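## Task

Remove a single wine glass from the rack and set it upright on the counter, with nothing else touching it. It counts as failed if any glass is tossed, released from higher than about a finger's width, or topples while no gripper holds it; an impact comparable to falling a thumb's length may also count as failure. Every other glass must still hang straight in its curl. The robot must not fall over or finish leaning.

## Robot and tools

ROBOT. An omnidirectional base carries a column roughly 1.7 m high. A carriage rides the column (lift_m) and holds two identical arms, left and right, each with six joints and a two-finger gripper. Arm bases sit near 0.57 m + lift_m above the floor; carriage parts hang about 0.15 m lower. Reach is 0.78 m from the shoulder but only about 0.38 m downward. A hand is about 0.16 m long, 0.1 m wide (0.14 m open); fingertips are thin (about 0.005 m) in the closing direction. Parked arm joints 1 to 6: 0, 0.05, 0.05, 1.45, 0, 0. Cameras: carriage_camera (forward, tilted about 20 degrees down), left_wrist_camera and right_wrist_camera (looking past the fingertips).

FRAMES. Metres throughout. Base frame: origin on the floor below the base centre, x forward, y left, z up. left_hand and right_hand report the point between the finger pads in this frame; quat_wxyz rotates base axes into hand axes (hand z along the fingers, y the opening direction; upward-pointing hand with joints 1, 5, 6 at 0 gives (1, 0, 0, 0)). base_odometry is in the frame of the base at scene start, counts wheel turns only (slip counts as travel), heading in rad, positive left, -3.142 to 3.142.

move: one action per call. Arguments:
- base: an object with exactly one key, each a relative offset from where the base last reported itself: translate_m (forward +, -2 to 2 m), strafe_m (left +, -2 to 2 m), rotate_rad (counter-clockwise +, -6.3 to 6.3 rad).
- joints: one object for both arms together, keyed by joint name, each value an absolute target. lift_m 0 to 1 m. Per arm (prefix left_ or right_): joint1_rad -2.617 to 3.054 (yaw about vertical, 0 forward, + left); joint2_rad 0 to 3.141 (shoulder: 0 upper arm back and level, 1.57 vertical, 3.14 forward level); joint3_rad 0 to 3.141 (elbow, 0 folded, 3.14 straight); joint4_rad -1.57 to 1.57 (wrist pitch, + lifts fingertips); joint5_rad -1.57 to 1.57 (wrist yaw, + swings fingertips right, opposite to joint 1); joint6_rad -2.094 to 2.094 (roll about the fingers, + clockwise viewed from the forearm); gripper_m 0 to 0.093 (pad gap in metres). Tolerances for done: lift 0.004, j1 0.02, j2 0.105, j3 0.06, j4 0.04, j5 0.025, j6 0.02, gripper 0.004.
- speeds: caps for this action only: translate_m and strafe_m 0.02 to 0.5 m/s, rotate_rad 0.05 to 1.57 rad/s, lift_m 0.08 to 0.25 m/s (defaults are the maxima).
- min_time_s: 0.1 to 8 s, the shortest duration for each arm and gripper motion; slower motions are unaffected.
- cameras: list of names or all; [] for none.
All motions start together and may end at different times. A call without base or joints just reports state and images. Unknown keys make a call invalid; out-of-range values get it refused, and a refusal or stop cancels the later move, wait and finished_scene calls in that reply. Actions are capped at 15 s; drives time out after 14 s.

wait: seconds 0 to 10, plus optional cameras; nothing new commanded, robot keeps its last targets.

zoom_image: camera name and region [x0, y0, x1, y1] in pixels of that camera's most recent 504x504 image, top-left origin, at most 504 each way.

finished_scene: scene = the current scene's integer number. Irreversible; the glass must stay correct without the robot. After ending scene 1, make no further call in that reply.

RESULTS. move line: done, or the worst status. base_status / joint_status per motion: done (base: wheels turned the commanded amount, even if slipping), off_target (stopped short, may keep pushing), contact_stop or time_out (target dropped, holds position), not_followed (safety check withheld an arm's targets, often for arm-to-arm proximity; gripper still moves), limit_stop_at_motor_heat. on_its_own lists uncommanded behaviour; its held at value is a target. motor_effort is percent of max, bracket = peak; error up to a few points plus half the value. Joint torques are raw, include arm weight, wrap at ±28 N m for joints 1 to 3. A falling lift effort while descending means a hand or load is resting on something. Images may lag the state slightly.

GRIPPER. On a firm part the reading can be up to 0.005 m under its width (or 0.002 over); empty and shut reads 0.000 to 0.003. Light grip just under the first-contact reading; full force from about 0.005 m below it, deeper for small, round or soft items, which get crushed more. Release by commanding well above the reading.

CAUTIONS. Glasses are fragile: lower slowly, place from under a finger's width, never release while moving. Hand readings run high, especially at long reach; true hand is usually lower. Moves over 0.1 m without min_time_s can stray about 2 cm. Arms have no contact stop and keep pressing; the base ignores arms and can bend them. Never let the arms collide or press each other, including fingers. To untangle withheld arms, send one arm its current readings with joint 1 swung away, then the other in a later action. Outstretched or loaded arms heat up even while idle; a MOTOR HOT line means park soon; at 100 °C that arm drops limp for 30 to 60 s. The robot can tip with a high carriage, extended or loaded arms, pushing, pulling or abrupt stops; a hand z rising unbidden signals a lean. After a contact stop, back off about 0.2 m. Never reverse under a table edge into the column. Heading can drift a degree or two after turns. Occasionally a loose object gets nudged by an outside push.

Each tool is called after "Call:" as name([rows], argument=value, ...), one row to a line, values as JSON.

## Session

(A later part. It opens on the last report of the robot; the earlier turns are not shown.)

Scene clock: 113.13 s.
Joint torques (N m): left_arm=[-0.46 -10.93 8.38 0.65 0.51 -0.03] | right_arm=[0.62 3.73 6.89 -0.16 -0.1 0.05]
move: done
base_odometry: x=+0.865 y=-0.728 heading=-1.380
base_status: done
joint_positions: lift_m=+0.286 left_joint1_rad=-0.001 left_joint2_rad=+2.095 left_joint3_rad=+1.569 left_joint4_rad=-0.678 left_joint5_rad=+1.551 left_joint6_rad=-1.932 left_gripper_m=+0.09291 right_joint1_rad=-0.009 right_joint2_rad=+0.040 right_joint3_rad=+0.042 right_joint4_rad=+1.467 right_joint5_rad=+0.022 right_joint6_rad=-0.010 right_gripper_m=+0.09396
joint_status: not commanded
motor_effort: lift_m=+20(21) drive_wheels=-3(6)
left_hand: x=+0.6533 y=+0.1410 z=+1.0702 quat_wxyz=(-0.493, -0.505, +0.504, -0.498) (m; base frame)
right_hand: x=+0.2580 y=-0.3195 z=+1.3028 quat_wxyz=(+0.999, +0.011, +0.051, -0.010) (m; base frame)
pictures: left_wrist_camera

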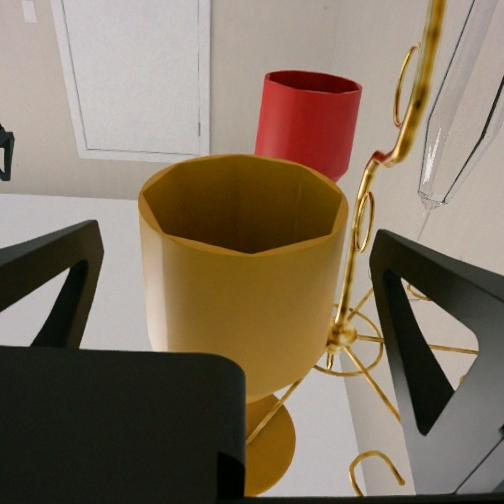

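Call:
move(base={"translate_m": 0.002}, speeds={"translate_m": 0.03}, cameras=[])

Call:
move(base={"strafe_m": -0.02}, speeds={"strafe_m": 0.05}, cameras=["left_wrist_camera"])

Call:
zoom_image(camera="left_wrist_camera", region=[60, 50, 420, 410])

Scene clock: 114.87 s.
Joint torques (N m): left_arm=[-0.31 -11.17 8.18 0.7 0.54 0] | right_arm=[0.62 3.77 6.97 -0.22 -0.11 0.05]
move: done
base_odometry: x=+0.865 y=-0.730 heading=-1.380
base_status: done
joint_positions: lift_m=+0.286 left_joint1_rad=-0.001 left_joint2_rad=+2.095 left_joint3_rad=+1.569 left_joint4_rad=-0.678 left_joint5_rad=+1.552 left_joint6_rad=-1.932 left_gripper_m=+0.09291 right_joint1_rad=-0.009 right_joint2_rad=+0.040 right_joint3_rad=+0.042 right_joint4_rad=+1.465 right_joint5_rad=+0.022 right_joint6_rad=-0.010 right_gripper_m=+0.09396
joint_status: not commanded
motor_effort: lift_m=+20(20) drive_wheels=-1(2)
left_hand: x=+0.6533 y=+0.1410 z=+1.0703 quat_wxyz=(-0.493, -0.504, +0.504, -0.498) (m; base frame)
right_hand: x=+0.2583 y=-0.3195 z=+1.3027 quat_wxyz=(+0.999, +0.011, +0.052, -0.010) (m; base frame)
pictures: none
No camera images: "cameras" was empty.

Scene clock: 115.83 s.
Joint torques (N m): left_arm=[-0.4 -10.99 8.32 0.71 0.56 -0.02] | right_arm=[0.62 3.79 6.79 -0.17 -0.11 0.05]
move: done
base_odometry: x=+0.846 y=-0.734 heading=-1.380
base_status: done
joint_positions: lift_m=+0.286 left_joint1_rad=-0.001 left_joint2_rad=+2.095 left_joint3_rad=+1.569 left_joint4_rad=-0.678 left_joint5_rad=+1.552 left_joint6_rad=-1.932 left_gripper_m=+0.09291 right_joint1_rad=-0.009 right_joint2_rad=+0.040 right_joint3_rad=+0.042 right_joint4_rad=+1.466 right_joint5_rad=+0.022 right_joint6_rad=-0.010 right_gripper_m=+0.09396
joint_status: not commanded
motor_effort: lift_m=+20(21) drive_wheels=-1(6)
left_hand: x=+0.6534 y=+0.1412 z=+1.0703 quat_wxyz=(-0.493, -0.505, +0.504, -0.498) (m; base frame)
right_hand: x=+0.2582 y=-0.3195 z=+1.3027 quat_wxyz=(+0.999, +0.011, +0.051, -0.010) (m; base frame)
pictures: left_wrist_camera

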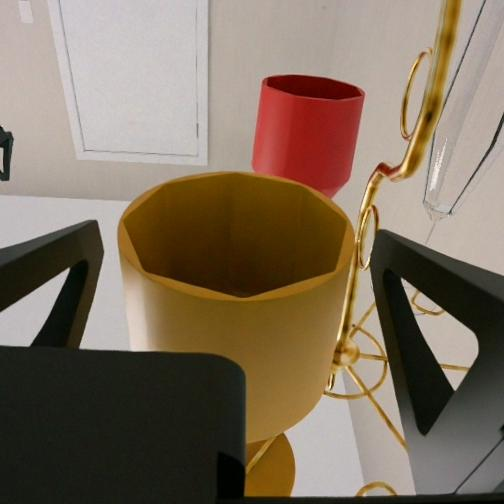

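Scaled by 1.400 from the camera's 504x504 image, which has a finer 720x720 frame.

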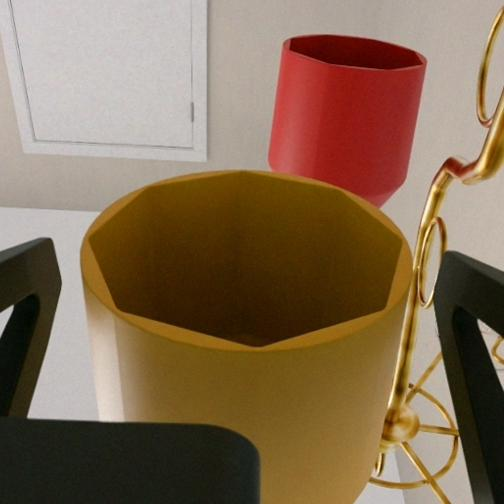

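Call:
move(base={"strafe_m": -0.014}, speeds={"strafe_m": 0.05}, cameras=[])

Call:
move(joints={"left_gripper_m": 0.086}, min_time_s=1.0, cameras=["left_wrist_camera", "carriage_camera"])

Call:
zoom_image(camera="left_wrist_camera", region=[60, 50, 420, 410])

Call:
zoom_image(camera="carriage_camera", region=[120, 150, 320, 300])

Scene clock: 118.30 s.
Joint torques (N m): left_arm=[-0.02 -10.99 8.27 0.71 0.53 -0.03] | right_arm=[0.59 3.82 6.86 -0.14 -0.11 0.05]
move: done
base_odometry: x=+0.832 y=-0.736 heading=-1.379
base_status: done
joint_positions: lift_m=+0.286 left_joint1_rad=-0.001 left_joint2_rad=+2.095 left_joint3_rad=+1.569 left_joint4_rad=-0.678 left_joint5_rad=+1.552 left_joint6_rad=-1.932 left_gripper_m=+0.09291 right_joint1_rad=-0.009 right_joint2_rad=+0.040 right_joint3_rad=+0.042 right_joint4_rad=+1.466 right_joint5_rad=+0.022 right_joint6_rad=-0.010 right_gripper_m=+0.09396
joint_status: not commanded
motor_effort: lift_m=+20(20) drive_wheels=-2(6)
left_hand: x=+0.6534 y=+0.1412 z=+1.0703 quat_wxyz=(-0.493, -0.505, +0.504, -0.498) (m; base frame)
right_hand: x=+0.2582 y=-0.3195 z=+1.3027 quat_wxyz=(+0.999, +0.011, +0.051, -0.010) (m; base frame)
pictures: none
No camera images: "cameras" was empty.

Scene clock: 119.57 s.
Joint torques (N m): left_arm=[0.08 -10.93 8.42 0.68 0.5 -0.03] | right_arm=[0.68 3.77 6.84 -0.15 -0.11 0.05]
move: done
base_odometry: x=+0.832 y=-0.736 heading=-1.379
base_status: not commanded
joint_positions: lift_m=+0.286 left_joint1_rad=-0.001 left_joint2_rad=+2.095 left_joint3_rad=+1.569 left_joint4_rad=-0.678 left_joint5_rad=+1.552 left_joint6_rad=-1.932 left_gripper_m=+0.08609 right_joint1_rad=-0.009 right_joint2_rad=+0.040 right_joint3_rad=+0.042 right_joint4_rad=+1.466 right_joint5_rad=+0.022 right_joint6_rad=-0.010 right_gripper_m=+0.09396
joint_status: all done
motor_effort: lift_m=+20(21) drive_wheels=-2(2)
left_hand: x=+0.6534 y=+0.1412 z=+1.0703 quat_wxyz=(-0.493, -0.505, +0.504, -0.498) (m; base frame)
right_hand: x=+0.2582 y=-0.3195 z=+1.3027 quat_wxyz=(+0.999, +0.011, +0.051, -0.010) (m; base frame)
pictures: carriage_camera, left_wrist_camera

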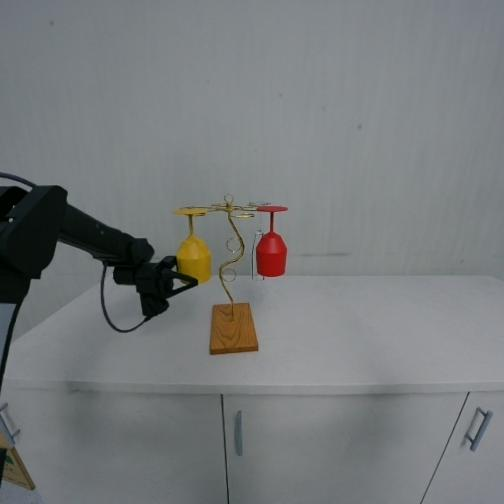

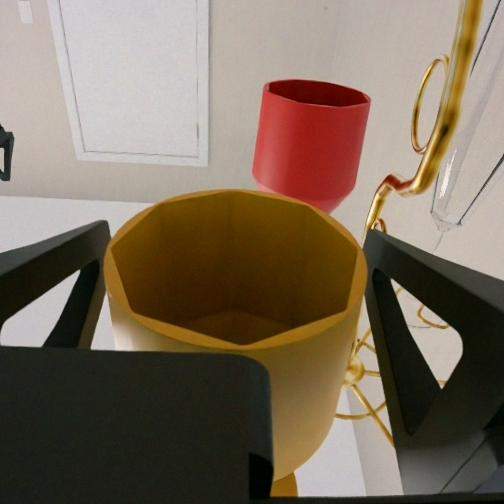

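Scaled by 1.400 from the camera's 504x504 image, which has a finer 720x720 frame.

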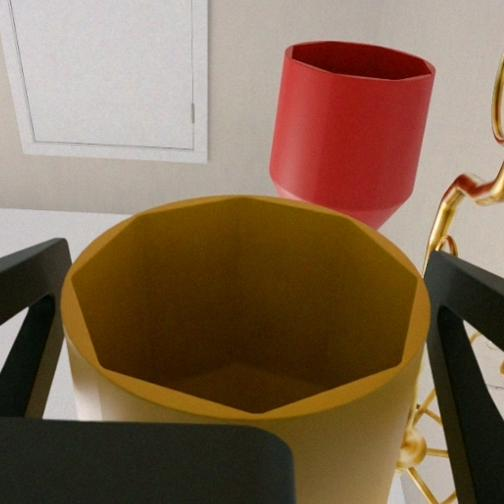

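Scaled by 2.520 from the camera's 504x504 image, which has a finer 720x720 frame.

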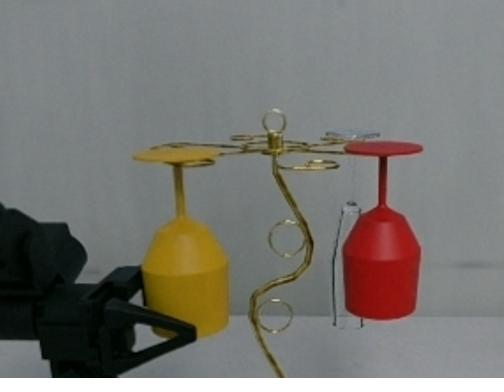

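Call:
move(joints={"left_gripper_m": 0.093}, min_time_s=0.6, cameras=[])

Call:
move(joints={"lift_m": 0.309}, speeds={"lift_m": 0.08}, cameras=["left_wrist_camera"])

Call:
zoom_image(camera="left_wrist_camera", region=[60, 50, 420, 410])

Scene clock: 125.00 s.
Joint torques (N m): left_arm=[-0.23 -10.86 8.36 0.67 0.51 -0.03] | right_arm=[0.64 3.81 6.83 -0.15 -0.13 0.04]
move: done
base_odometry: x=+0.832 y=-0.736 heading=-1.379
base_status: not commanded
joint_positions: lift_m=+0.286 left_joint1_rad=-0.001 left_joint2_rad=+2.095 left_joint3_rad=+1.569 left_joint4_rad=-0.678 left_joint5_rad=+1.552 left_joint6_rad=-1.932 left_gripper_m=+0.09291 right_joint1_rad=-0.009 right_joint2_rad=+0.040 right_joint3_rad=+0.042 right_joint4_rad=+1.466 right_joint5_rad=+0.022 right_joint6_rad=-0.010 right_gripper_m=+0.09396
joint_status: all done
motor_effort: lift_m=+20(21) drive_wheels=-2(2)
left_hand: x=+0.6534 y=+0.1412 z=+1.0703 quat_wxyz=(-0.493, -0.505, +0.504, -0.498) (m; base frame)
right_hand: x=+0.2582 y=-0.3195 z=+1.3027 quat_wxyz=(+0.999, +0.011, +0.051, -0.010) (m; base frame)
pictures: none
No camera images: "cameras" was empty.

Scene clock: 125.67 s.
Joint torques (N m): left_arm=[-0.18 -11.04 8.43 0.65 0.55 -0.03] | right_arm=[0.64 3.77 6.9 -0.17 -0.11 0.03]
move: done
base_odometry: x=+0.832 y=-0.736 heading=-1.379
base_status: not commanded
joint_positions: lift_m=+0.309 left_joint1_rad=-0.001 left_joint2_rad=+2.095 left_joint3_rad=+1.569 left_joint4_rad=-0.679 left_joint5_rad=+1.552 left_joint6_rad=-1.932 left_gripper_m=+0.09291 right_joint1_rad=-0.009 right_joint2_rad=+0.040 right_joint3_rad=+0.042 right_joint4_rad=+1.466 right_joint5_rad=+0.022 right_joint6_rad=-0.010 right_gripper_m=+0.09396
joint_status: all done
motor_effort: lift_m=+24(29) drive_wheels=-2(2)
left_hand: x=+0.6534 y=+0.1412 z=+1.0925 quat_wxyz=(-0.493, -0.505, +0.504, -0.498) (m; base frame)
right_hand: x=+0.2582 y=-0.3195 z=+1.3253 quat_wxyz=(+0.999, +0.011, +0.051, -0.010) (m; base frame)
pictures: left_wrist_camera

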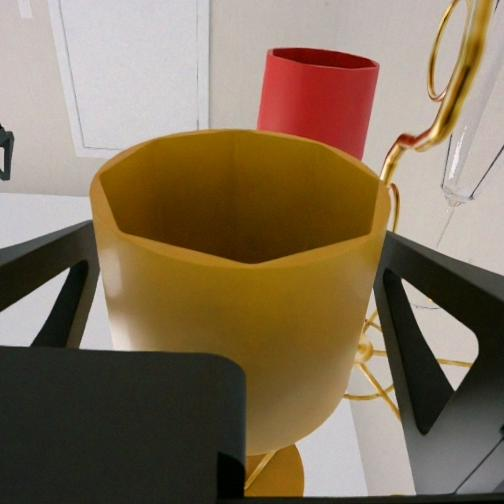

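Scaled by 1.400 from the camera's 504x504 image, which has a finer 720x720 frame.

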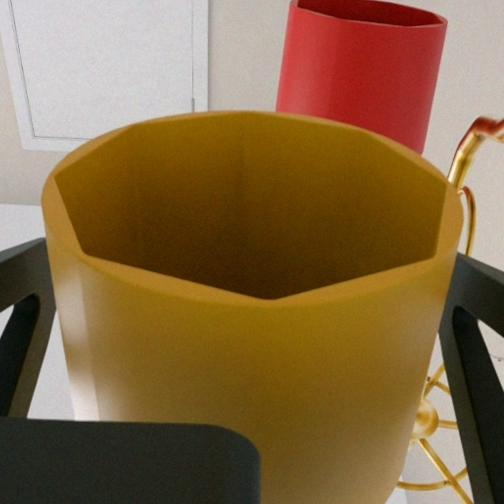

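Call:
move(joints={"left_gripper_m": 0.083}, min_time_s=1.5, cameras=[])

Call:
move(joints={"left_gripper_m": 0.078}, min_time_s=1, cameras=["left_wrist_camera", "carriage_camera"])

Call:
zoom_image(camera="carriage_camera", region=[120, 150, 320, 300])

Scene clock: 128.60 s.
Joint torques (N m): left_arm=[-0.28 -11.1 8.23 0.69 0.54 0] | right_arm=[0.57 3.74 6.93 -0.15 -0.11 0.04]
move: done
base_odometry: x=+0.832 y=-0.736 heading=-1.379
base_status: not commanded
joint_positions: lift_m=+0.309 left_joint1_rad=-0.001 left_joint2_rad=+2.095 left_joint3_rad=+1.569 left_joint4_rad=-0.679 left_joint5_rad=+1.552 left_joint6_rad=-1.932 left_gripper_m=+0.08309 right_joint1_rad=-0.009 right_joint2_rad=+0.040 right_joint3_rad=+0.042 right_joint4_rad=+1.466 right_joint5_rad=+0.022 right_joint6_rad=-0.010 right_gripper_m=+0.09396
joint_status: all done
motor_effort: lift_m=+24(24) drive_wheels=-2(2)
left_hand: x=+0.6534 y=+0.1412 z=+1.0925 quat_wxyz=(-0.493, -0.505, +0.504, -0.498) (m; base frame)
right_hand: x=+0.2582 y=-0.3195 z=+1.3253 quat_wxyz=(+0.999, +0.011, +0.051, -0.010) (m; base frame)
pictures: none
No camera images: "cameras" was empty.

Scene clock: 129.90 s.
Joint torques (N m): left_arm=[-0.38 -11.04 8.36 0.7 0.53 -0.04] | right_arm=[0.62 3.75 6.87 -0.16 -0.11 0.04]
move: done
base_odometry: x=+0.832 y=-0.736 heading=-1.379
base_status: not commanded
joint_positions: lift_m=+0.309 left_joint1_rad=-0.001 left_joint2_rad=+2.095 left_joint3_rad=+1.569 left_joint4_rad=-0.679 left_joint5_rad=+1.552 left_joint6_rad=-1.932 left_gripper_m=+0.07825 right_joint1_rad=-0.009 right_joint2_rad=+0.040 right_joint3_rad=+0.042 right_joint4_rad=+1.466 right_joint5_rad=+0.022 right_joint6_rad=-0.010 right_gripper_m=+0.09396
joint_status: all done
motor_effort: lift_m=+24(24) drive_wheels=-2(2)
left_hand: x=+0.6534 y=+0.1412 z=+1.0925 quat_wxyz=(-0.493, -0.505, +0.504, -0.498) (m; base frame)
right_hand: x=+0.2582 y=-0.3195 z=+1.3253 quat_wxyz=(+0.999, +0.011, +0.051, -0.010) (m; base frame)
pictures: carriage_camera, left_wrist_camera

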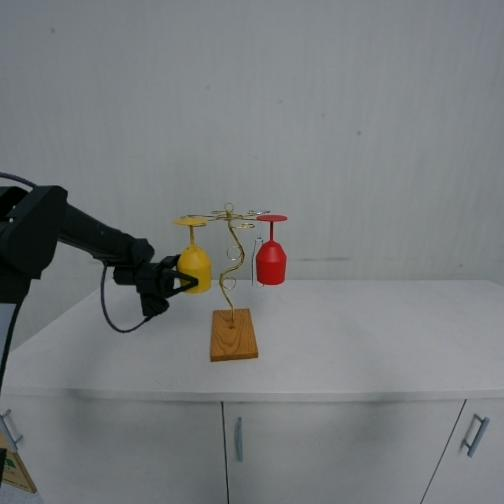

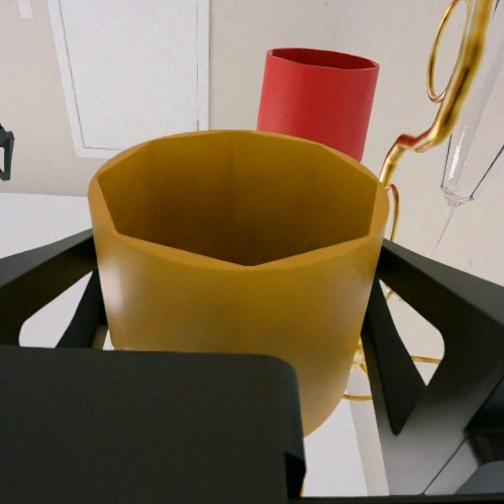

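Scaled by 2.520 from the camera's 504x504 image, which has a finer 720x720 frame.

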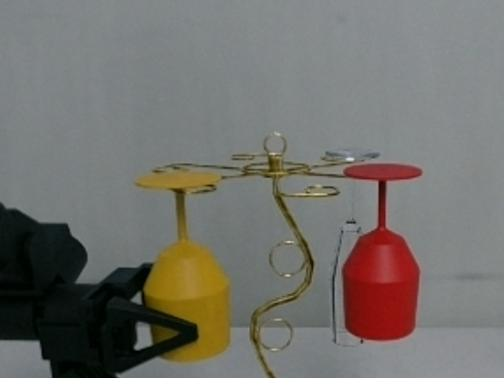

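Call:
move(joints={"left_gripper_m": 0.074}, min_time_s=1, cameras=[])

Call:
move(joints={"left_gripper_m": 0.068}, min_time_s=1, cameras=["left_wrist_camera"])

Scene clock: 132.10 s.
Joint torques (N m): left_arm=[-0.12 -11.02 8.24 0.67 0.52 -0.02] | right_arm=[0.64 3.75 6.86 -0.14 -0.11 0.04]
move: done
base_odometry: x=+0.832 y=-0.736 heading=-1.379
base_status: not commanded
joint_positions: lift_m=+0.309 left_joint1_rad=-0.001 left_joint2_rad=+2.095 left_joint3_rad=+1.569 left_joint4_rad=-0.679 left_joint5_rad=+1.552 left_joint6_rad=-1.932 left_gripper_m=+0.07689 right_joint1_rad=-0.009 right_joint2_rad=+0.040 right_joint3_rad=+0.042 right_joint4_rad=+1.466 right_joint5_rad=+0.022 right_joint6_rad=-0.010 right_gripper_m=+0.09396
joint_status: all done
motor_effort: lift_m=+24(24) drive_wheels=-2(2)
left_hand: x=+0.6534 y=+0.1412 z=+1.0925 quat_wxyz=(-0.493, -0.505, +0.504, -0.498) (m; base frame)
right_hand: x=+0.2582 y=-0.3195 z=+1.3253 quat_wxyz=(+0.999, +0.011, +0.051, -0.010) (m; base frame)
pictures: none
No camera images: "cameras" was empty.

Scene clock: 133.40 s.
Joint torques (N m): left_arm=[-0.27 -11.04 8.23 0.67 0.54 0] | right_arm=[0.64 3.7 6.79 -0.14 -0.11 0.03]
move: off_target
base_odometry: x=+0.832 y=-0.736 heading=-1.379
base_status: not commanded
joint_positions: lift_m=+0.309 left_joint1_rad=-0.001 left_joint2_rad=+2.095 left_joint3_rad=+1.569 left_joint4_rad=-0.679 left_joint5_rad=+1.552 left_joint6_rad=-1.932 left_gripper_m=+0.07689 right_joint1_rad=-0.009 right_joint2_rad=+0.040 right_joint3_rad=+0.042 right_joint4_rad=+1.466 right_joint5_rad=+0.022 right_joint6_rad=-0.010 right_gripper_m=+0.09396
joint_status: left_gripper_m off_target (ended at +0.07689, target +0.06800)
motor_effort: lift_m=+24(24) drive_wheels=-2(2)
left_hand: x=+0.6534 y=+0.1412 z=+1.0925 quat_wxyz=(-0.493, -0.505, +0.504, -0.498) (m; base frame)
right_hand: x=+0.2582 y=-0.3195 z=+1.3253 quat_wxyz=(+0.999, +0.011, +0.051, -0.010) (m; base frame)
pictures: left_wrist_camera

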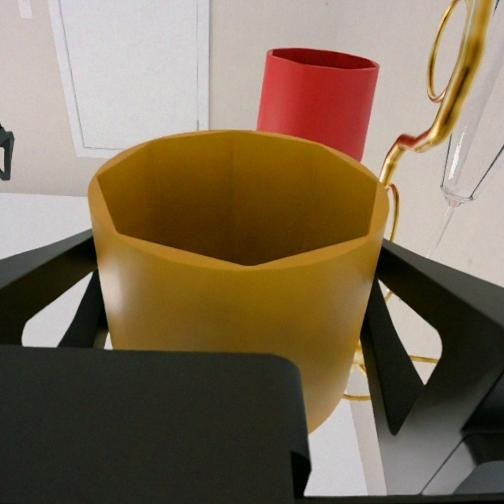

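Call:
move(joints={"lift_m": 0.317}, speeds={"lift_m": 0.08}, cameras=["left_wrist_camera", "carriage_camera"])

Call:
zoom_image(camera="carriage_camera", region=[150, 200, 250, 300])

Scene clock: 134.67 s.
Joint torques (N m): left_arm=[-0.32 -11.33 8.1 0.66 0.56 -0.02] | right_arm=[0.62 3.79 6.86 -0.16 -0.12 0.05]
move: done
base_odometry: x=+0.832 y=-0.736 heading=-1.379
base_status: not commanded
joint_positions: lift_m=+0.317 left_joint1_rad=-0.001 left_joint2_rad=+2.097 left_joint3_rad=+1.571 left_joint4_rad=-0.680 left_joint5_rad=+1.549 left_joint6_rad=-1.932 left_gripper_m=+0.07689 right_joint1_rad=-0.009 right_joint2_rad=+0.040 right_joint3_rad=+0.042 right_joint4_rad=+1.466 right_joint5_rad=+0.022 right_joint6_rad=-0.010 right_gripper_m=+0.09396
joint_status: all done
motor_effort: lift_m=+24(29) drive_wheels=+0(2)
left_hand: x=+0.6538 y=+0.1412 z=+1.1002 quat_wxyz=(-0.492, -0.506, +0.504, -0.498) (m; base frame)
right_hand: x=+0.2582 y=-0.3195 z=+1.3333 quat_wxyz=(+0.999, +0.011, +0.051, -0.010) (m; base frame)
pictures: carriage_camera, left_wrist_camera

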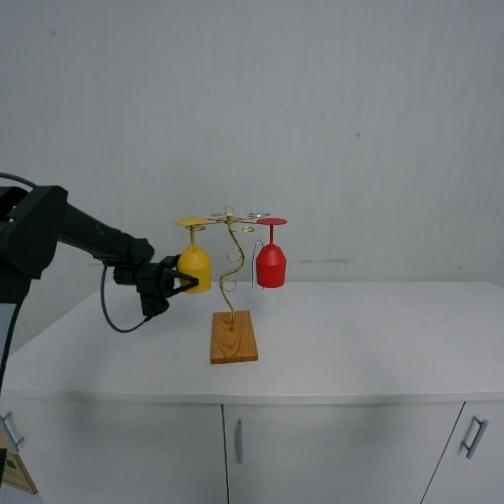

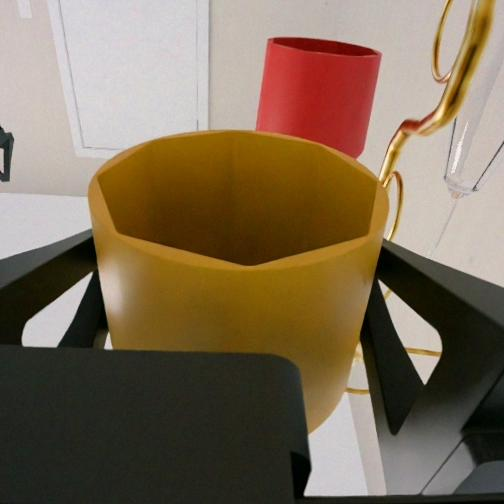

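Scaled by 5.040 from the camera's 504x504 image, which has a finer 720x720 frame.

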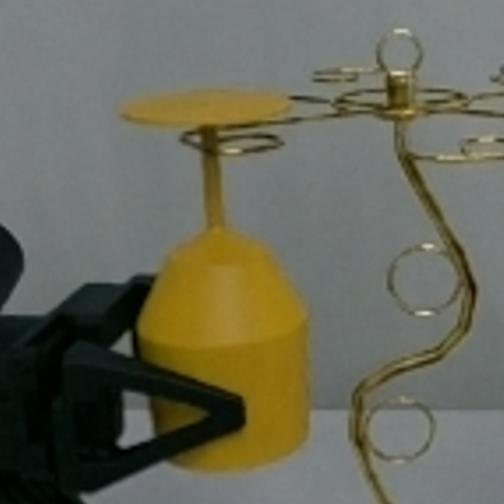

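Call:
move(base={"translate_m": 0.003}, speeds={"translate_m": 0.05}, cameras=[])

Call:
move(base={"strafe_m": -0.008}, speeds={"strafe_m": 0.05}, cameras=[])

Call:
move(base={"translate_m": 0.006}, speeds={"translate_m": 0.05}, cameras=[])

Call:
move(base={"strafe_m": -0.008}, speeds={"strafe_m": 0.05}, cameras=["carriage_camera", "left_wrist_camera"])

Call:
zoom_image(camera="carriage_camera", region=[150, 200, 250, 300])

Scene clock: 138.60 s.
Joint torques (N m): left_arm=[-0.18 -11.19 8.21 0.65 0.58 -0.01] | right_arm=[0.65 3.78 6.64 -0.17 -0.11 0.04]
move: done
base_odometry: x=+0.832 y=-0.739 heading=-1.380
base_status: done
joint_positions: lift_m=+0.317 left_joint1_rad=-0.001 left_joint2_rad=+2.097 left_joint3_rad=+1.571 left_joint4_rad=-0.680 left_joint5_rad=+1.549 left_joint6_rad=-1.932 left_gripper_m=+0.07689 right_joint1_rad=-0.009 right_joint2_rad=+0.040 right_joint3_rad=+0.042 right_joint4_rad=+1.466 right_joint5_rad=+0.022 right_joint6_rad=-0.010 right_gripper_m=+0.09396
joint_status: not commanded
motor_effort: lift_m=+24(24) drive_wheels=+0(1)
left_hand: x=+0.6539 y=+0.1412 z=+1.1001 quat_wxyz=(-0.492, -0.506, +0.504, -0.498) (m; base frame)
right_hand: x=+0.2582 y=-0.3195 z=+1.3333 quat_wxyz=(+0.999, +0.011, +0.051, -0.010) (m; base frame)
pictures: none
No camera images: "cameras" was empty.

Scene clock: 139.33 s.
Joint torques (N m): left_arm=[-0.12 -10.99 8.03 0.71 0.57 0.02] | right_arm=[0.61 3.77 6.87 -0.16 -0.12 0.04]
move: done
base_odometry: x=+0.825 y=-0.741 heading=-1.380
base_status: done
joint_positions: lift_m=+0.317 left_joint1_rad=-0.002 left_joint2_rad=+2.097 left_joint3_rad=+1.571 left_joint4_rad=-0.680 left_joint5_rad=+1.548 left_joint6_rad=-1.932 left_gripper_m=+0.07689 right_joint1_rad=-0.009 right_joint2_rad=+0.040 right_joint3_rad=+0.042 right_joint4_rad=+1.466 right_joint5_rad=+0.022 right_joint6_rad=-0.010 right_gripper_m=+0.09396
joint_status: not commanded
motor_effort: lift_m=+24(24) drive_wheels=-1(6)
left_hand: x=+0.6537 y=+0.1407 z=+1.1000 quat_wxyz=(-0.492, -0.506, +0.505, -0.497) (m; base frame)
right_hand: x=+0.2582 y=-0.3195 z=+1.3333 quat_wxyz=(+0.999, +0.011, +0.051, -0.010) (m; base frame)
pictures: none
No camera images: "cameras" was empty.

Scene clock: 139.93 s.
Joint torques (N m): left_arm=[-0.21 -11.14 8.09 0.69 0.56 -0.02] | right_arm=[0.64 3.75 6.72 -0.11 -0.12 0.04]
move: done
base_odometry: x=+0.826 y=-0.747 heading=-1.380
base_status: done
joint_positions: lift_m=+0.317 left_joint1_rad=-0.002 left_joint2_rad=+2.097 left_joint3_rad=+1.571 left_joint4_rad=-0.680 left_joint5_rad=+1.548 left_joint6_rad=-1.932 left_gripper_m=+0.07689 right_joint1_rad=-0.009 right_joint2_rad=+0.040 right_joint3_rad=+0.042 right_joint4_rad=+1.465 right_joint5_rad=+0.022 right_joint6_rad=-0.010 right_gripper_m=+0.09396
joint_status: not commanded
motor_effort: lift_m=+24(24) drive_wheels=+0(5)
left_hand: x=+0.6537 y=+0.1407 z=+1.1000 quat_wxyz=(-0.492, -0.506, +0.505, -0.497) (m; base frame)
right_hand: x=+0.2584 y=-0.3195 z=+1.3333 quat_wxyz=(+0.999, +0.011, +0.052, -0.010) (m; base frame)
pictures: none
No camera images: "cameras" was empty.

Scene clock: 140.67 s.
Joint torques (N m): left_arm=[-0.2 -11.14 8.16 0.7 0.53 -0.03] | right_arm=[0.57 3.82 6.82 -0.13 -0.12 0.03]
move: done
base_odometry: x=+0.818 y=-0.748 heading=-1.380
base_status: done
joint_positions: lift_m=+0.317 left_joint1_rad=-0.002 left_joint2_rad=+2.097 left_joint3_rad=+1.571 left_joint4_rad=-0.680 left_joint5_rad=+1.548 left_joint6_rad=-1.932 left_gripper_m=+0.07689 right_joint1_rad=-0.008 right_joint2_rad=+0.040 right_joint3_rad=+0.042 right_joint4_rad=+1.465 right_joint5_rad=+0.022 right_joint6_rad=-0.010 right_gripper_m=+0.09396
joint_status: not commanded
motor_effort: lift_m=+23(24) drive_wheels=+0(7)
left_hand: x=+0.6536 y=+0.1405 z=+1.1000 quat_wxyz=(-0.492, -0.506, +0.505, -0.497) (m; base frame)
right_hand: x=+0.2584 y=-0.3195 z=+1.3333 quat_wxyz=(+0.999, +0.011, +0.052, -0.010) (m; base frame)
pictures: carriage_camera, left_wrist_camera

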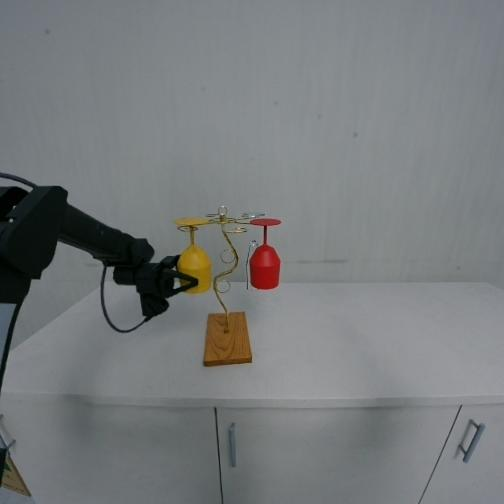

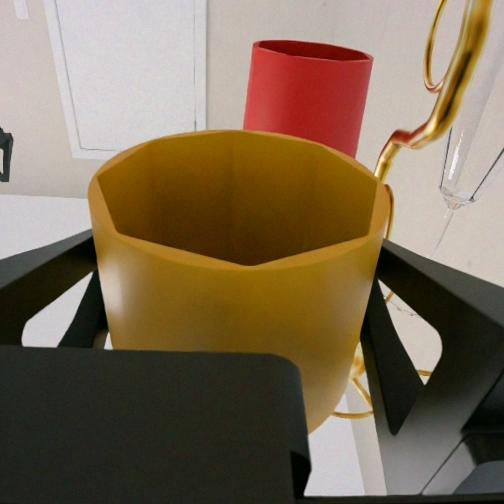

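Scaled by 5.040 from the camera's 504x504 image, which has a finer 720x720 frame.

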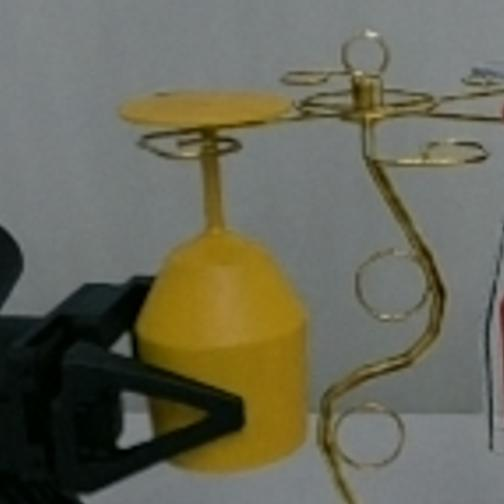

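Call:
move(base={"translate_m": 0.005}, speeds={"translate_m": 0.05}, cameras=[])

Call:
move(base={"strafe_m": -0.01}, speeds={"strafe_m": 0.05}, cameras=[])

Call:
move(base={"translate_m": 0.006}, speeds={"translate_m": 0.05}, cameras=[])

Call:
move(base={"strafe_m": -0.01}, speeds={"strafe_m": 0.05}, cameras=["carriage_camera", "left_wrist_camera"])

Call:
zoom_image(camera="carriage_camera", region=[150, 200, 250, 300])

Scene clock: 145.53 s.
Joint torques (N m): left_arm=[-0.16 -11.48 7.88 0.72 0.57 -0.05] | right_arm=[0.66 4 6.8 -0.12 -0.12 0.04]
move: done
base_odometry: x=+0.819 y=-0.753 heading=-1.380
base_status: done
joint_positions: lift_m=+0.317 left_joint1_rad=-0.002 left_joint2_rad=+2.097 left_joint3_rad=+1.571 left_joint4_rad=-0.680 left_joint5_rad=+1.548 left_joint6_rad=-1.932 left_gripper_m=+0.07689 right_joint1_rad=-0.008 right_joint2_rad=+0.040 right_joint3_rad=+0.042 right_joint4_rad=+1.465 right_joint5_rad=+0.022 right_joint6_rad=-0.010 right_gripper_m=+0.09396
joint_status: not commanded
motor_effort: lift_m=+24(24) drive_wheels=+1(5)
left_hand: x=+0.6536 y=+0.1405 z=+1.1000 quat_wxyz=(-0.492, -0.506, +0.505, -0.497) (m; base frame)
right_hand: x=+0.2585 y=-0.3195 z=+1.3333 quat_wxyz=(+0.999, +0.011, +0.052, -0.010) (m; base frame)
pictures: none
No camera images: "cameras" was empty.

Scene clock: 146.23 s.
Joint torques (N m): left_arm=[-0.08 -11.3 8.1 0.71 0.59 -0.01] | right_arm=[0.5 3.78 6.89 -0.13 -0.12 0.04]
move: done
base_odometry: x=+0.809 y=-0.755 heading=-1.380
base_status: done
joint_positions: lift_m=+0.317 left_joint1_rad=-0.003 left_joint2_rad=+2.097 left_joint3_rad=+1.571 left_joint4_rad=-0.680 left_joint5_rad=+1.548 left_joint6_rad=-1.932 left_gripper_m=+0.07689 right_joint1_rad=-0.008 right_joint2_rad=+0.040 right_joint3_rad=+0.042 right_joint4_rad=+1.465 right_joint5_rad=+0.022 right_joint6_rad=-0.010 right_gripper_m=+0.09396
joint_status: not commanded
motor_effort: lift_m=+23(24) drive_wheels=-3(7)
left_hand: x=+0.6535 y=+0.1404 z=+1.1000 quat_wxyz=(-0.493, -0.506, +0.505, -0.497) (m; base frame)
right_hand: x=+0.2584 y=-0.3195 z=+1.3333 quat_wxyz=(+0.999, +0.011, +0.052, -0.010) (m; base frame)
pictures: none
No camera images: "cameras" was empty.

Scene clock: 146.90 s.
Joint torques (N m): left_arm=[-0.03 -11.28 8.24 0.69 0.59 -0.02] | right_arm=[0.53 3.67 6.72 -0.05 -0.12 0.06]
move: done
base_odometry: x=+0.810 y=-0.761 heading=-1.380
base_status: done
joint_positions: lift_m=+0.317 left_joint1_rad=-0.003 left_joint2_rad=+2.097 left_joint3_rad=+1.571 left_joint4_rad=-0.681 left_joint5_rad=+1.548 left_joint6_rad=-1.932 left_gripper_m=+0.07689 right_joint1_rad=-0.008 right_joint2_rad=+0.040 right_joint3_rad=+0.042 right_joint4_rad=+1.464 right_joint5_rad=+0.022 right_joint6_rad=-0.010 right_gripper_m=+0.09396
joint_status: not commanded
motor_effort: lift_m=+23(24) drive_wheels=+1(7)
left_hand: x=+0.6535 y=+0.1404 z=+1.1000 quat_wxyz=(-0.493, -0.506, +0.505, -0.497) (m; base frame)
right_hand: x=+0.2587 y=-0.3195 z=+1.3333 quat_wxyz=(+0.999, +0.011, +0.052, -0.010) (m; base frame)
pictures: none
No camera images: "cameras" was empty.

Scene clock: 147.60 s.
Joint torques (N m): left_arm=[-0.16 -11.17 8.2 0.71 0.54 -0.01] | right_arm=[0.49 3.75 6.9 -0.13 -0.12 0.05]
move: done
base_odometry: x=+0.800 y=-0.763 heading=-1.380
base_status: done
joint_positions: lift_m=+0.317 left_joint1_rad=-0.003 left_joint2_rad=+2.097 left_joint3_rad=+1.571 left_joint4_rad=-0.681 left_joint5_rad=+1.548 left_joint6_rad=-1.932 left_gripper_m=+0.07689 right_joint1_rad=-0.008 right_joint2_rad=+0.040 right_joint3_rad=+0.042 right_joint4_rad=+1.464 right_joint5_rad=+0.022 right_joint6_rad=-0.010 right_gripper_m=+0.09396
joint_status: not commanded
motor_effort: lift_m=+23(24) drive_wheels=-3(7)
left_hand: x=+0.6535 y=+0.1404 z=+1.1000 quat_wxyz=(-0.493, -0.506, +0.505, -0.497) (m; base frame)
right_hand: x=+0.2586 y=-0.3195 z=+1.3333 quat_wxyz=(+0.999, +0.011, +0.052, -0.010) (m; base frame)
pictures: carriage_camera, left_wrist_camera

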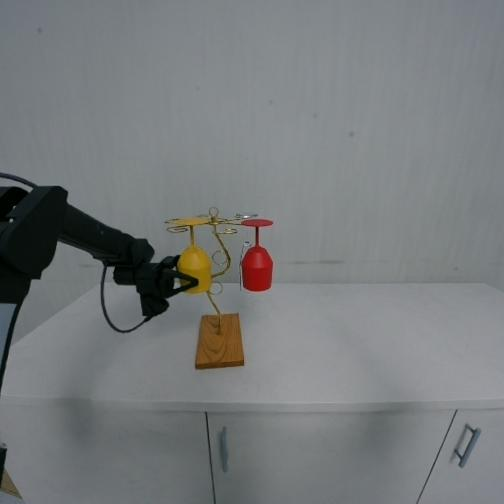

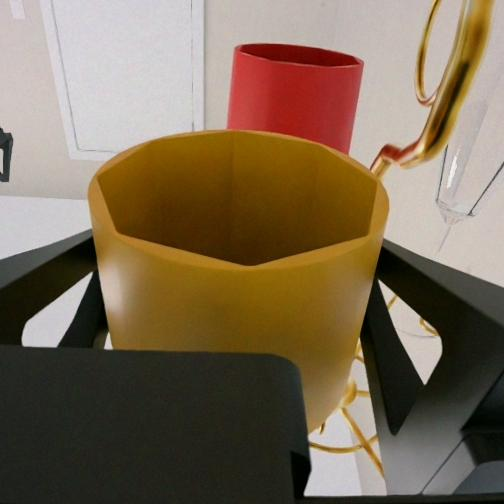

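Scaled by 5.040 from the camera's 504x504 image, which has a finer 720x720 frame.

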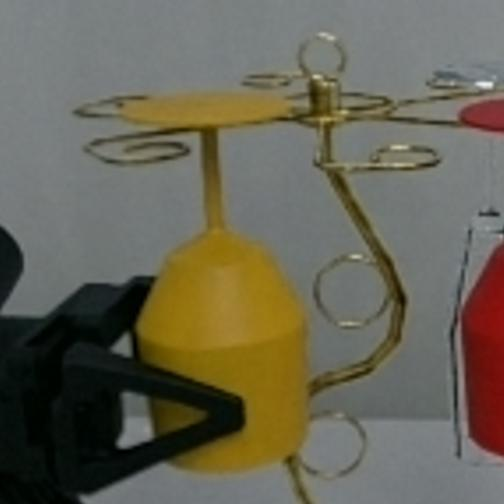

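Call:
move(base={"translate_m": -0.012}, speeds={"translate_m": 0.05}, cameras=[])

Call:
move(base={"strafe_m": -0.009}, speeds={"strafe_m": 0.05}, cameras=[])

Call:
move(base={"translate_m": -0.012}, speeds={"translate_m": 0.05}, cameras=[])

Call:
move(base={"strafe_m": -0.009}, speeds={"strafe_m": 0.05}, cameras=["carriage_camera", "left_wrist_camera"])

Call:
zoom_image(camera="carriage_camera", region=[150, 200, 250, 300])

Scene clock: 153.20 s.
Joint torques (N m): left_arm=[0.03 -11.28 8.12 0.72 0.58 -0.01] | right_arm=[0.5 3.79 6.86 -0.09 -0.11 0.05]
move: done
base_odometry: x=+0.798 y=-0.751 heading=-1.380
base_status: done
joint_positions: lift_m=+0.317 left_joint1_rad=-0.003 left_joint2_rad=+2.097 left_joint3_rad=+1.571 left_joint4_rad=-0.681 left_joint5_rad=+1.548 left_joint6_rad=-1.932 left_gripper_m=+0.07689 right_joint1_rad=-0.008 right_joint2_rad=+0.040 right_joint3_rad=+0.042 right_joint4_rad=+1.464 right_joint5_rad=+0.022 right_joint6_rad=-0.010 right_gripper_m=+0.09396
joint_status: not commanded
motor_effort: lift_m=+23(24) drive_wheels=+0(6)
left_hand: x=+0.6535 y=+0.1404 z=+1.1000 quat_wxyz=(-0.493, -0.506, +0.505, -0.497) (m; base frame)
right_hand: x=+0.2586 y=-0.3195 z=+1.3333 quat_wxyz=(+0.999, +0.011, +0.052, -0.010) (m; base frame)
pictures: none
No camera images: "cameras" was empty.

Scene clock: 153.93 s.
Joint torques (N m): left_arm=[-0.2 -11.22 8.09 0.7 0.56 -0.04] | right_arm=[0.53 3.81 6.82 -0.13 -0.12 0.05]
move: done
base_odometry: x=+0.789 y=-0.753 heading=-1.380
base_status: done
joint_positions: lift_m=+0.317 left_joint1_rad=-0.003 left_joint2_rad=+2.097 left_joint3_rad=+1.571 left_joint4_rad=-0.681 left_joint5_rad=+1.548 left_joint6_rad=-1.932 left_gripper_m=+0.07689 right_joint1_rad=-0.007 right_joint2_rad=+0.040 right_joint3_rad=+0.042 right_joint4_rad=+1.464 right_joint5_rad=+0.022 right_joint6_rad=-0.010 right_gripper_m=+0.09396
joint_status: not commanded
motor_effort: lift_m=+24(24) drive_wheels=-2(7)
left_hand: x=+0.6534 y=+0.1402 z=+1.1000 quat_wxyz=(-0.493, -0.506, +0.505, -0.497) (m; base frame)
right_hand: x=+0.2586 y=-0.3195 z=+1.3333 quat_wxyz=(+0.999, +0.011, +0.052, -0.009) (m; base frame)
pictures: none
No camera images: "cameras" was empty.

Scene clock: 154.67 s.
Joint torques (N m): left_arm=[-0.09 -10.96 8.14 0.7 0.53 -0.06] | right_arm=[0.54 3.78 6.9 -0.13 -0.13 0.05]
move: done
base_odometry: x=+0.787 y=-0.741 heading=-1.380
base_status: done
joint_positions: lift_m=+0.317 left_joint1_rad=-0.003 left_joint2_rad=+2.097 left_joint3_rad=+1.571 left_joint4_rad=-0.681 left_joint5_rad=+1.548 left_joint6_rad=-1.932 left_gripper_m=+0.07689 right_joint1_rad=-0.007 right_joint2_rad=+0.040 right_joint3_rad=+0.042 right_joint4_rad=+1.464 right_joint5_rad=+0.022 right_joint6_rad=-0.010 right_gripper_m=+0.09396
joint_status: not commanded
motor_effort: lift_m=+23(24) drive_wheels=-1(3)
left_hand: x=+0.6534 y=+0.1402 z=+1.1000 quat_wxyz=(-0.493, -0.506, +0.505, -0.497) (m; base frame)
right_hand: x=+0.2586 y=-0.3195 z=+1.3333 quat_wxyz=(+0.999, +0.011, +0.052, -0.009) (m; base frame)
pictures: none
No camera images: "cameras" was empty.

Scene clock: 155.40 s.
Joint torques (N m): left_arm=[-0.16 -11.25 8.09 0.69 0.53 -0.03] | right_arm=[0.54 3.73 6.83 -0.11 -0.11 0.04]
move: done
base_odometry: x=+0.778 y=-0.743 heading=-1.380
base_status: done
joint_positions: lift_m=+0.317 left_joint1_rad=-0.003 left_joint2_rad=+2.097 left_joint3_rad=+1.571 left_joint4_rad=-0.681 left_joint5_rad=+1.548 left_joint6_rad=-1.932 left_gripper_m=+0.07689 right_joint1_rad=-0.007 right_joint2_rad=+0.040 right_joint3_rad=+0.042 right_joint4_rad=+1.464 right_joint5_rad=+0.022 right_joint6_rad=-0.010 right_gripper_m=+0.09396
joint_status: not commanded
motor_effort: lift_m=+23(24) drive_wheels=-2(6)
left_hand: x=+0.6535 y=+0.1404 z=+1.1000 quat_wxyz=(-0.493, -0.506, +0.505, -0.497) (m; base frame)
right_hand: x=+0.2586 y=-0.3195 z=+1.3333 quat_wxyz=(+0.999, +0.011, +0.052, -0.009) (m; base frame)
pictures: carriage_camera, left_wrist_camera

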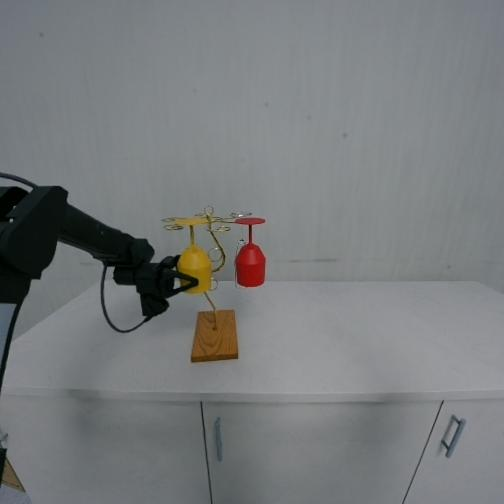

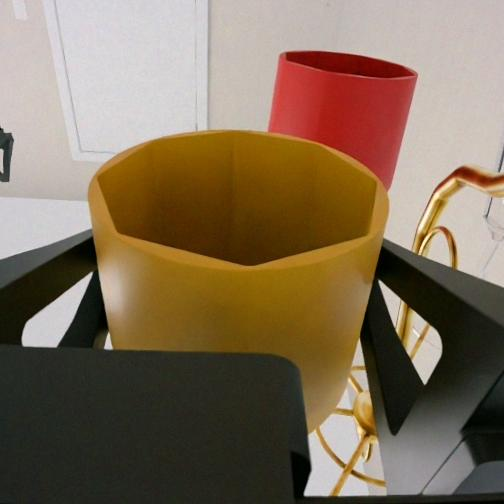

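Scaled by 5.040 from the camera's 504x504 image, which has a finer 720x720 frame.

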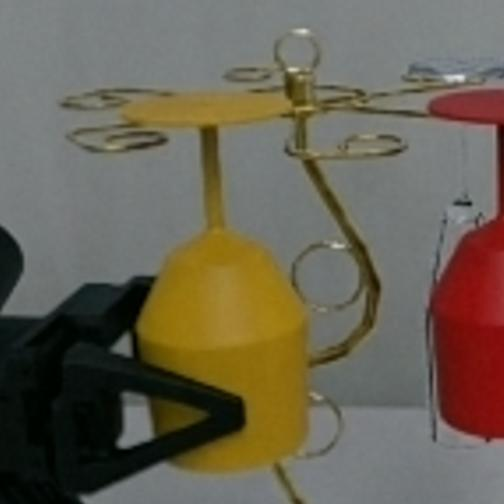

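Call:
move(base={"translate_m": -0.04}, speeds={"translate_m": 0.06}, cameras=["carriage_camera"])

Call:
zoom_image(camera="carriage_camera", region=[150, 200, 250, 300])

Scene clock: 157.63 s.
Joint torques (N m): left_arm=[-0.05 -11.18 8.06 0.67 0.58 -0.03] | right_arm=[0.49 3.82 6.82 -0.13 -0.1 0.05]
move: done
base_odometry: x=+0.770 y=-0.704 heading=-1.380
base_status: done
joint_positions: lift_m=+0.317 left_joint1_rad=-0.003 left_joint2_rad=+2.097 left_joint3_rad=+1.571 left_joint4_rad=-0.681 left_joint5_rad=+1.548 left_joint6_rad=-1.932 left_gripper_m=+0.07689 right_joint1_rad=-0.007 right_joint2_rad=+0.040 right_joint3_rad=+0.042 right_joint4_rad=+1.464 right_joint5_rad=+0.022 right_joint6_rad=-0.010 right_gripper_m=+0.09396
joint_status: not commanded
motor_effort: lift_m=+23(24) drive_wheels=-3(5)
left_hand: x=+0.6535 y=+0.1404 z=+1.1000 quat_wxyz=(-0.493, -0.506, +0.505, -0.497) (m; base frame)
right_hand: x=+0.2586 y=-0.3195 z=+1.3333 quat_wxyz=(+0.999, +0.011, +0.052, -0.009) (m; base frame)
pictures: carriage_camera

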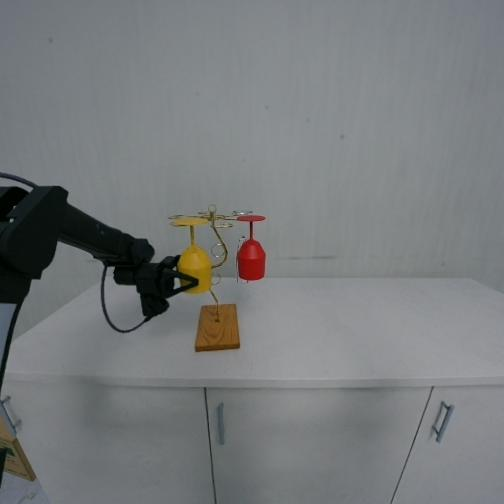

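Scaled by 5.040 from the camera's 504x504 image, which has a finer 720x720 frame.

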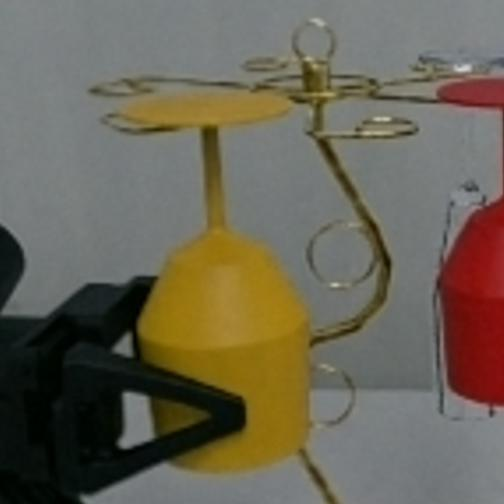

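Call:
move(base={"translate_m": -0.2}, speeds={"translate_m": 0.15}, cameras=[])

Call:
move(base={"strafe_m": 0.15}, joints={"lift_m": 0.4}, speeds={"strafe_m": 0.15, "lift_m": 0.1}, cameras=["carriage_camera"])

Call:
move(joints={"left_joint1_rad": 0, "left_joint2_rad": 1.35, "left_joint3_rad": 0.75, "left_joint4_rad": 0.615, "left_joint5_rad": 0, "left_joint6_rad": 0}, min_time_s=4, cameras=["carriage_camera", "left_wrist_camera"])

Scene clock: 163.10 s.
Joint torques (N m): left_arm=[-0.28 -11.22 8.29 0.69 0.58 0] | right_arm=[0.49 3.84 6.8 -0.12 -0.12 0.04]
move: done
base_odometry: x=+0.732 y=-0.507 heading=-1.380
base_status: done
joint_positions: lift_m=+0.317 left_joint1_rad=-0.003 left_joint2_rad=+2.097 left_joint3_rad=+1.571 left_joint4_rad=-0.681 left_joint5_rad=+1.548 left_joint6_rad=-1.932 left_gripper_m=+0.07689 right_joint1_rad=-0.007 right_joint2_rad=+0.040 right_joint3_rad=+0.042 right_joint4_rad=+1.464 right_joint5_rad=+0.022 right_joint6_rad=-0.010 right_gripper_m=+0.09396
joint_status: not commanded
motor_effort: lift_m=+24(24) drive_wheels=-1(6)
left_hand: x=+0.6535 y=+0.1404 z=+1.1000 quat_wxyz=(-0.493, -0.506, +0.505, -0.497) (m; base frame)
right_hand: x=+0.2586 y=-0.3195 z=+1.3333 quat_wxyz=(+0.999, +0.011, +0.052, -0.009) (m; base frame)
pictures: none
No camera images: "cameras" was empty.

Scene clock: 165.10 s.
Joint torques (N m): left_arm=[-0.24 -11.48 8.05 0.73 0.58 -0.03] | right_arm=[0.54 3.82 6.99 -0.16 -0.14 0.05]
move: done
base_odometry: x=+0.879 y=-0.479 heading=-1.380
base_status: done
joint_positions: lift_m=+0.400 left_joint1_rad=-0.001 left_joint2_rad=+2.098 left_joint3_rad=+1.571 left_joint4_rad=-0.681 left_joint5_rad=+1.547 left_joint6_rad=-1.933 left_gripper_m=+0.07689 right_joint1_rad=-0.007 right_joint2_rad=+0.040 right_joint3_rad=+0.042 right_joint4_rad=+1.464 right_joint5_rad=+0.022 right_joint6_rad=-0.010 right_gripper_m=+0.09396
joint_status: all done
motor_effort: lift_m=+23(29) drive_wheels=+0(6)
left_hand: x=+0.6541 y=+0.1412 z=+1.1822 quat_wxyz=(-0.492, -0.507, +0.504, -0.497) (m; base frame)
right_hand: x=+0.2586 y=-0.3195 z=+1.4163 quat_wxyz=(+0.999, +0.011, +0.052, -0.009) (m; base frame)
pictures: carriage_camera

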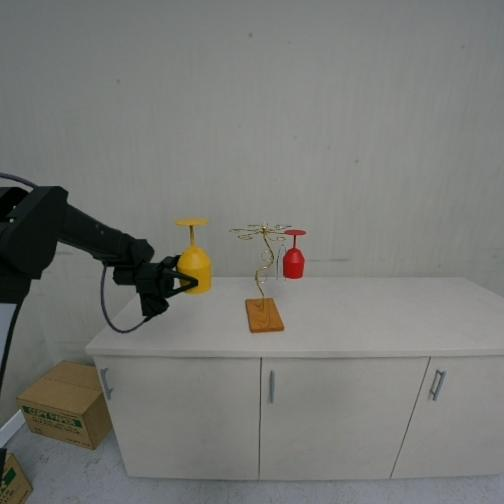

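Scene clock: 169.40 s.
Joint torques (N m): left_arm=[-0.1 -8.28 7.79 2.29 -0.13 0.16] | right_arm=[0.47 3.75 6.82 -0.14 -0.11 0.05]
move: done
base_odometry: x=+0.879 y=-0.479 heading=-1.380
base_status: not commanded
joint_positions: lift_m=+0.400 left_joint1_rad=-0.001 left_joint2_rad=+1.379 left_joint3_rad=+0.757 left_joint4_rad=+0.589 left_joint5_rad=+0.012 left_joint6_rad=-0.010 left_gripper_m=+0.07688 right_joint1_rad=-0.007 right_joint2_rad=+0.040 right_joint3_rad=+0.042 right_joint4_rad=+1.464 right_joint5_rad=+0.022 right_joint6_rad=-0.010 right_gripper_m=+0.09396
joint_status: all done
motor_effort: lift_m=+23(23) drive_wheels=-2(3)
left_hand: x=+0.6832 y=+0.3130 z=+1.2559 quat_wxyz=(+0.696, +0.001, +0.718, -0.008) (m; base frame)
right_hand: x=+0.2586 y=-0.3195 z=+1.4163 quat_wxyz=(+0.999, +0.011, +0.052, -0.009) (m; base frame)
pictures: carriage_camera, left_wrist_camera

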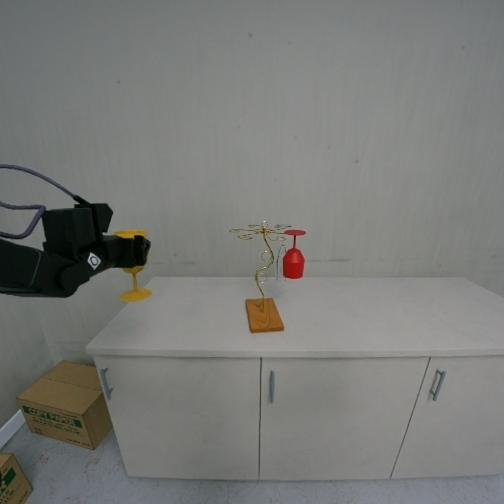

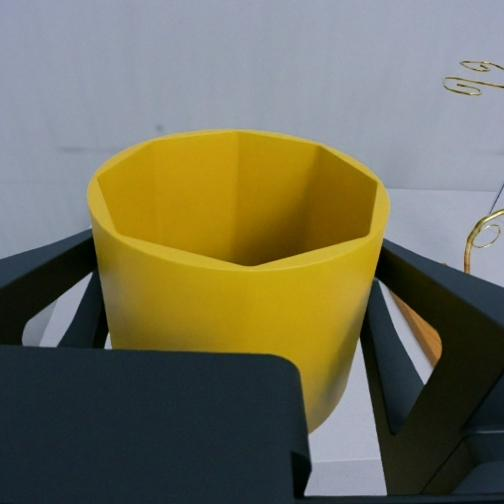

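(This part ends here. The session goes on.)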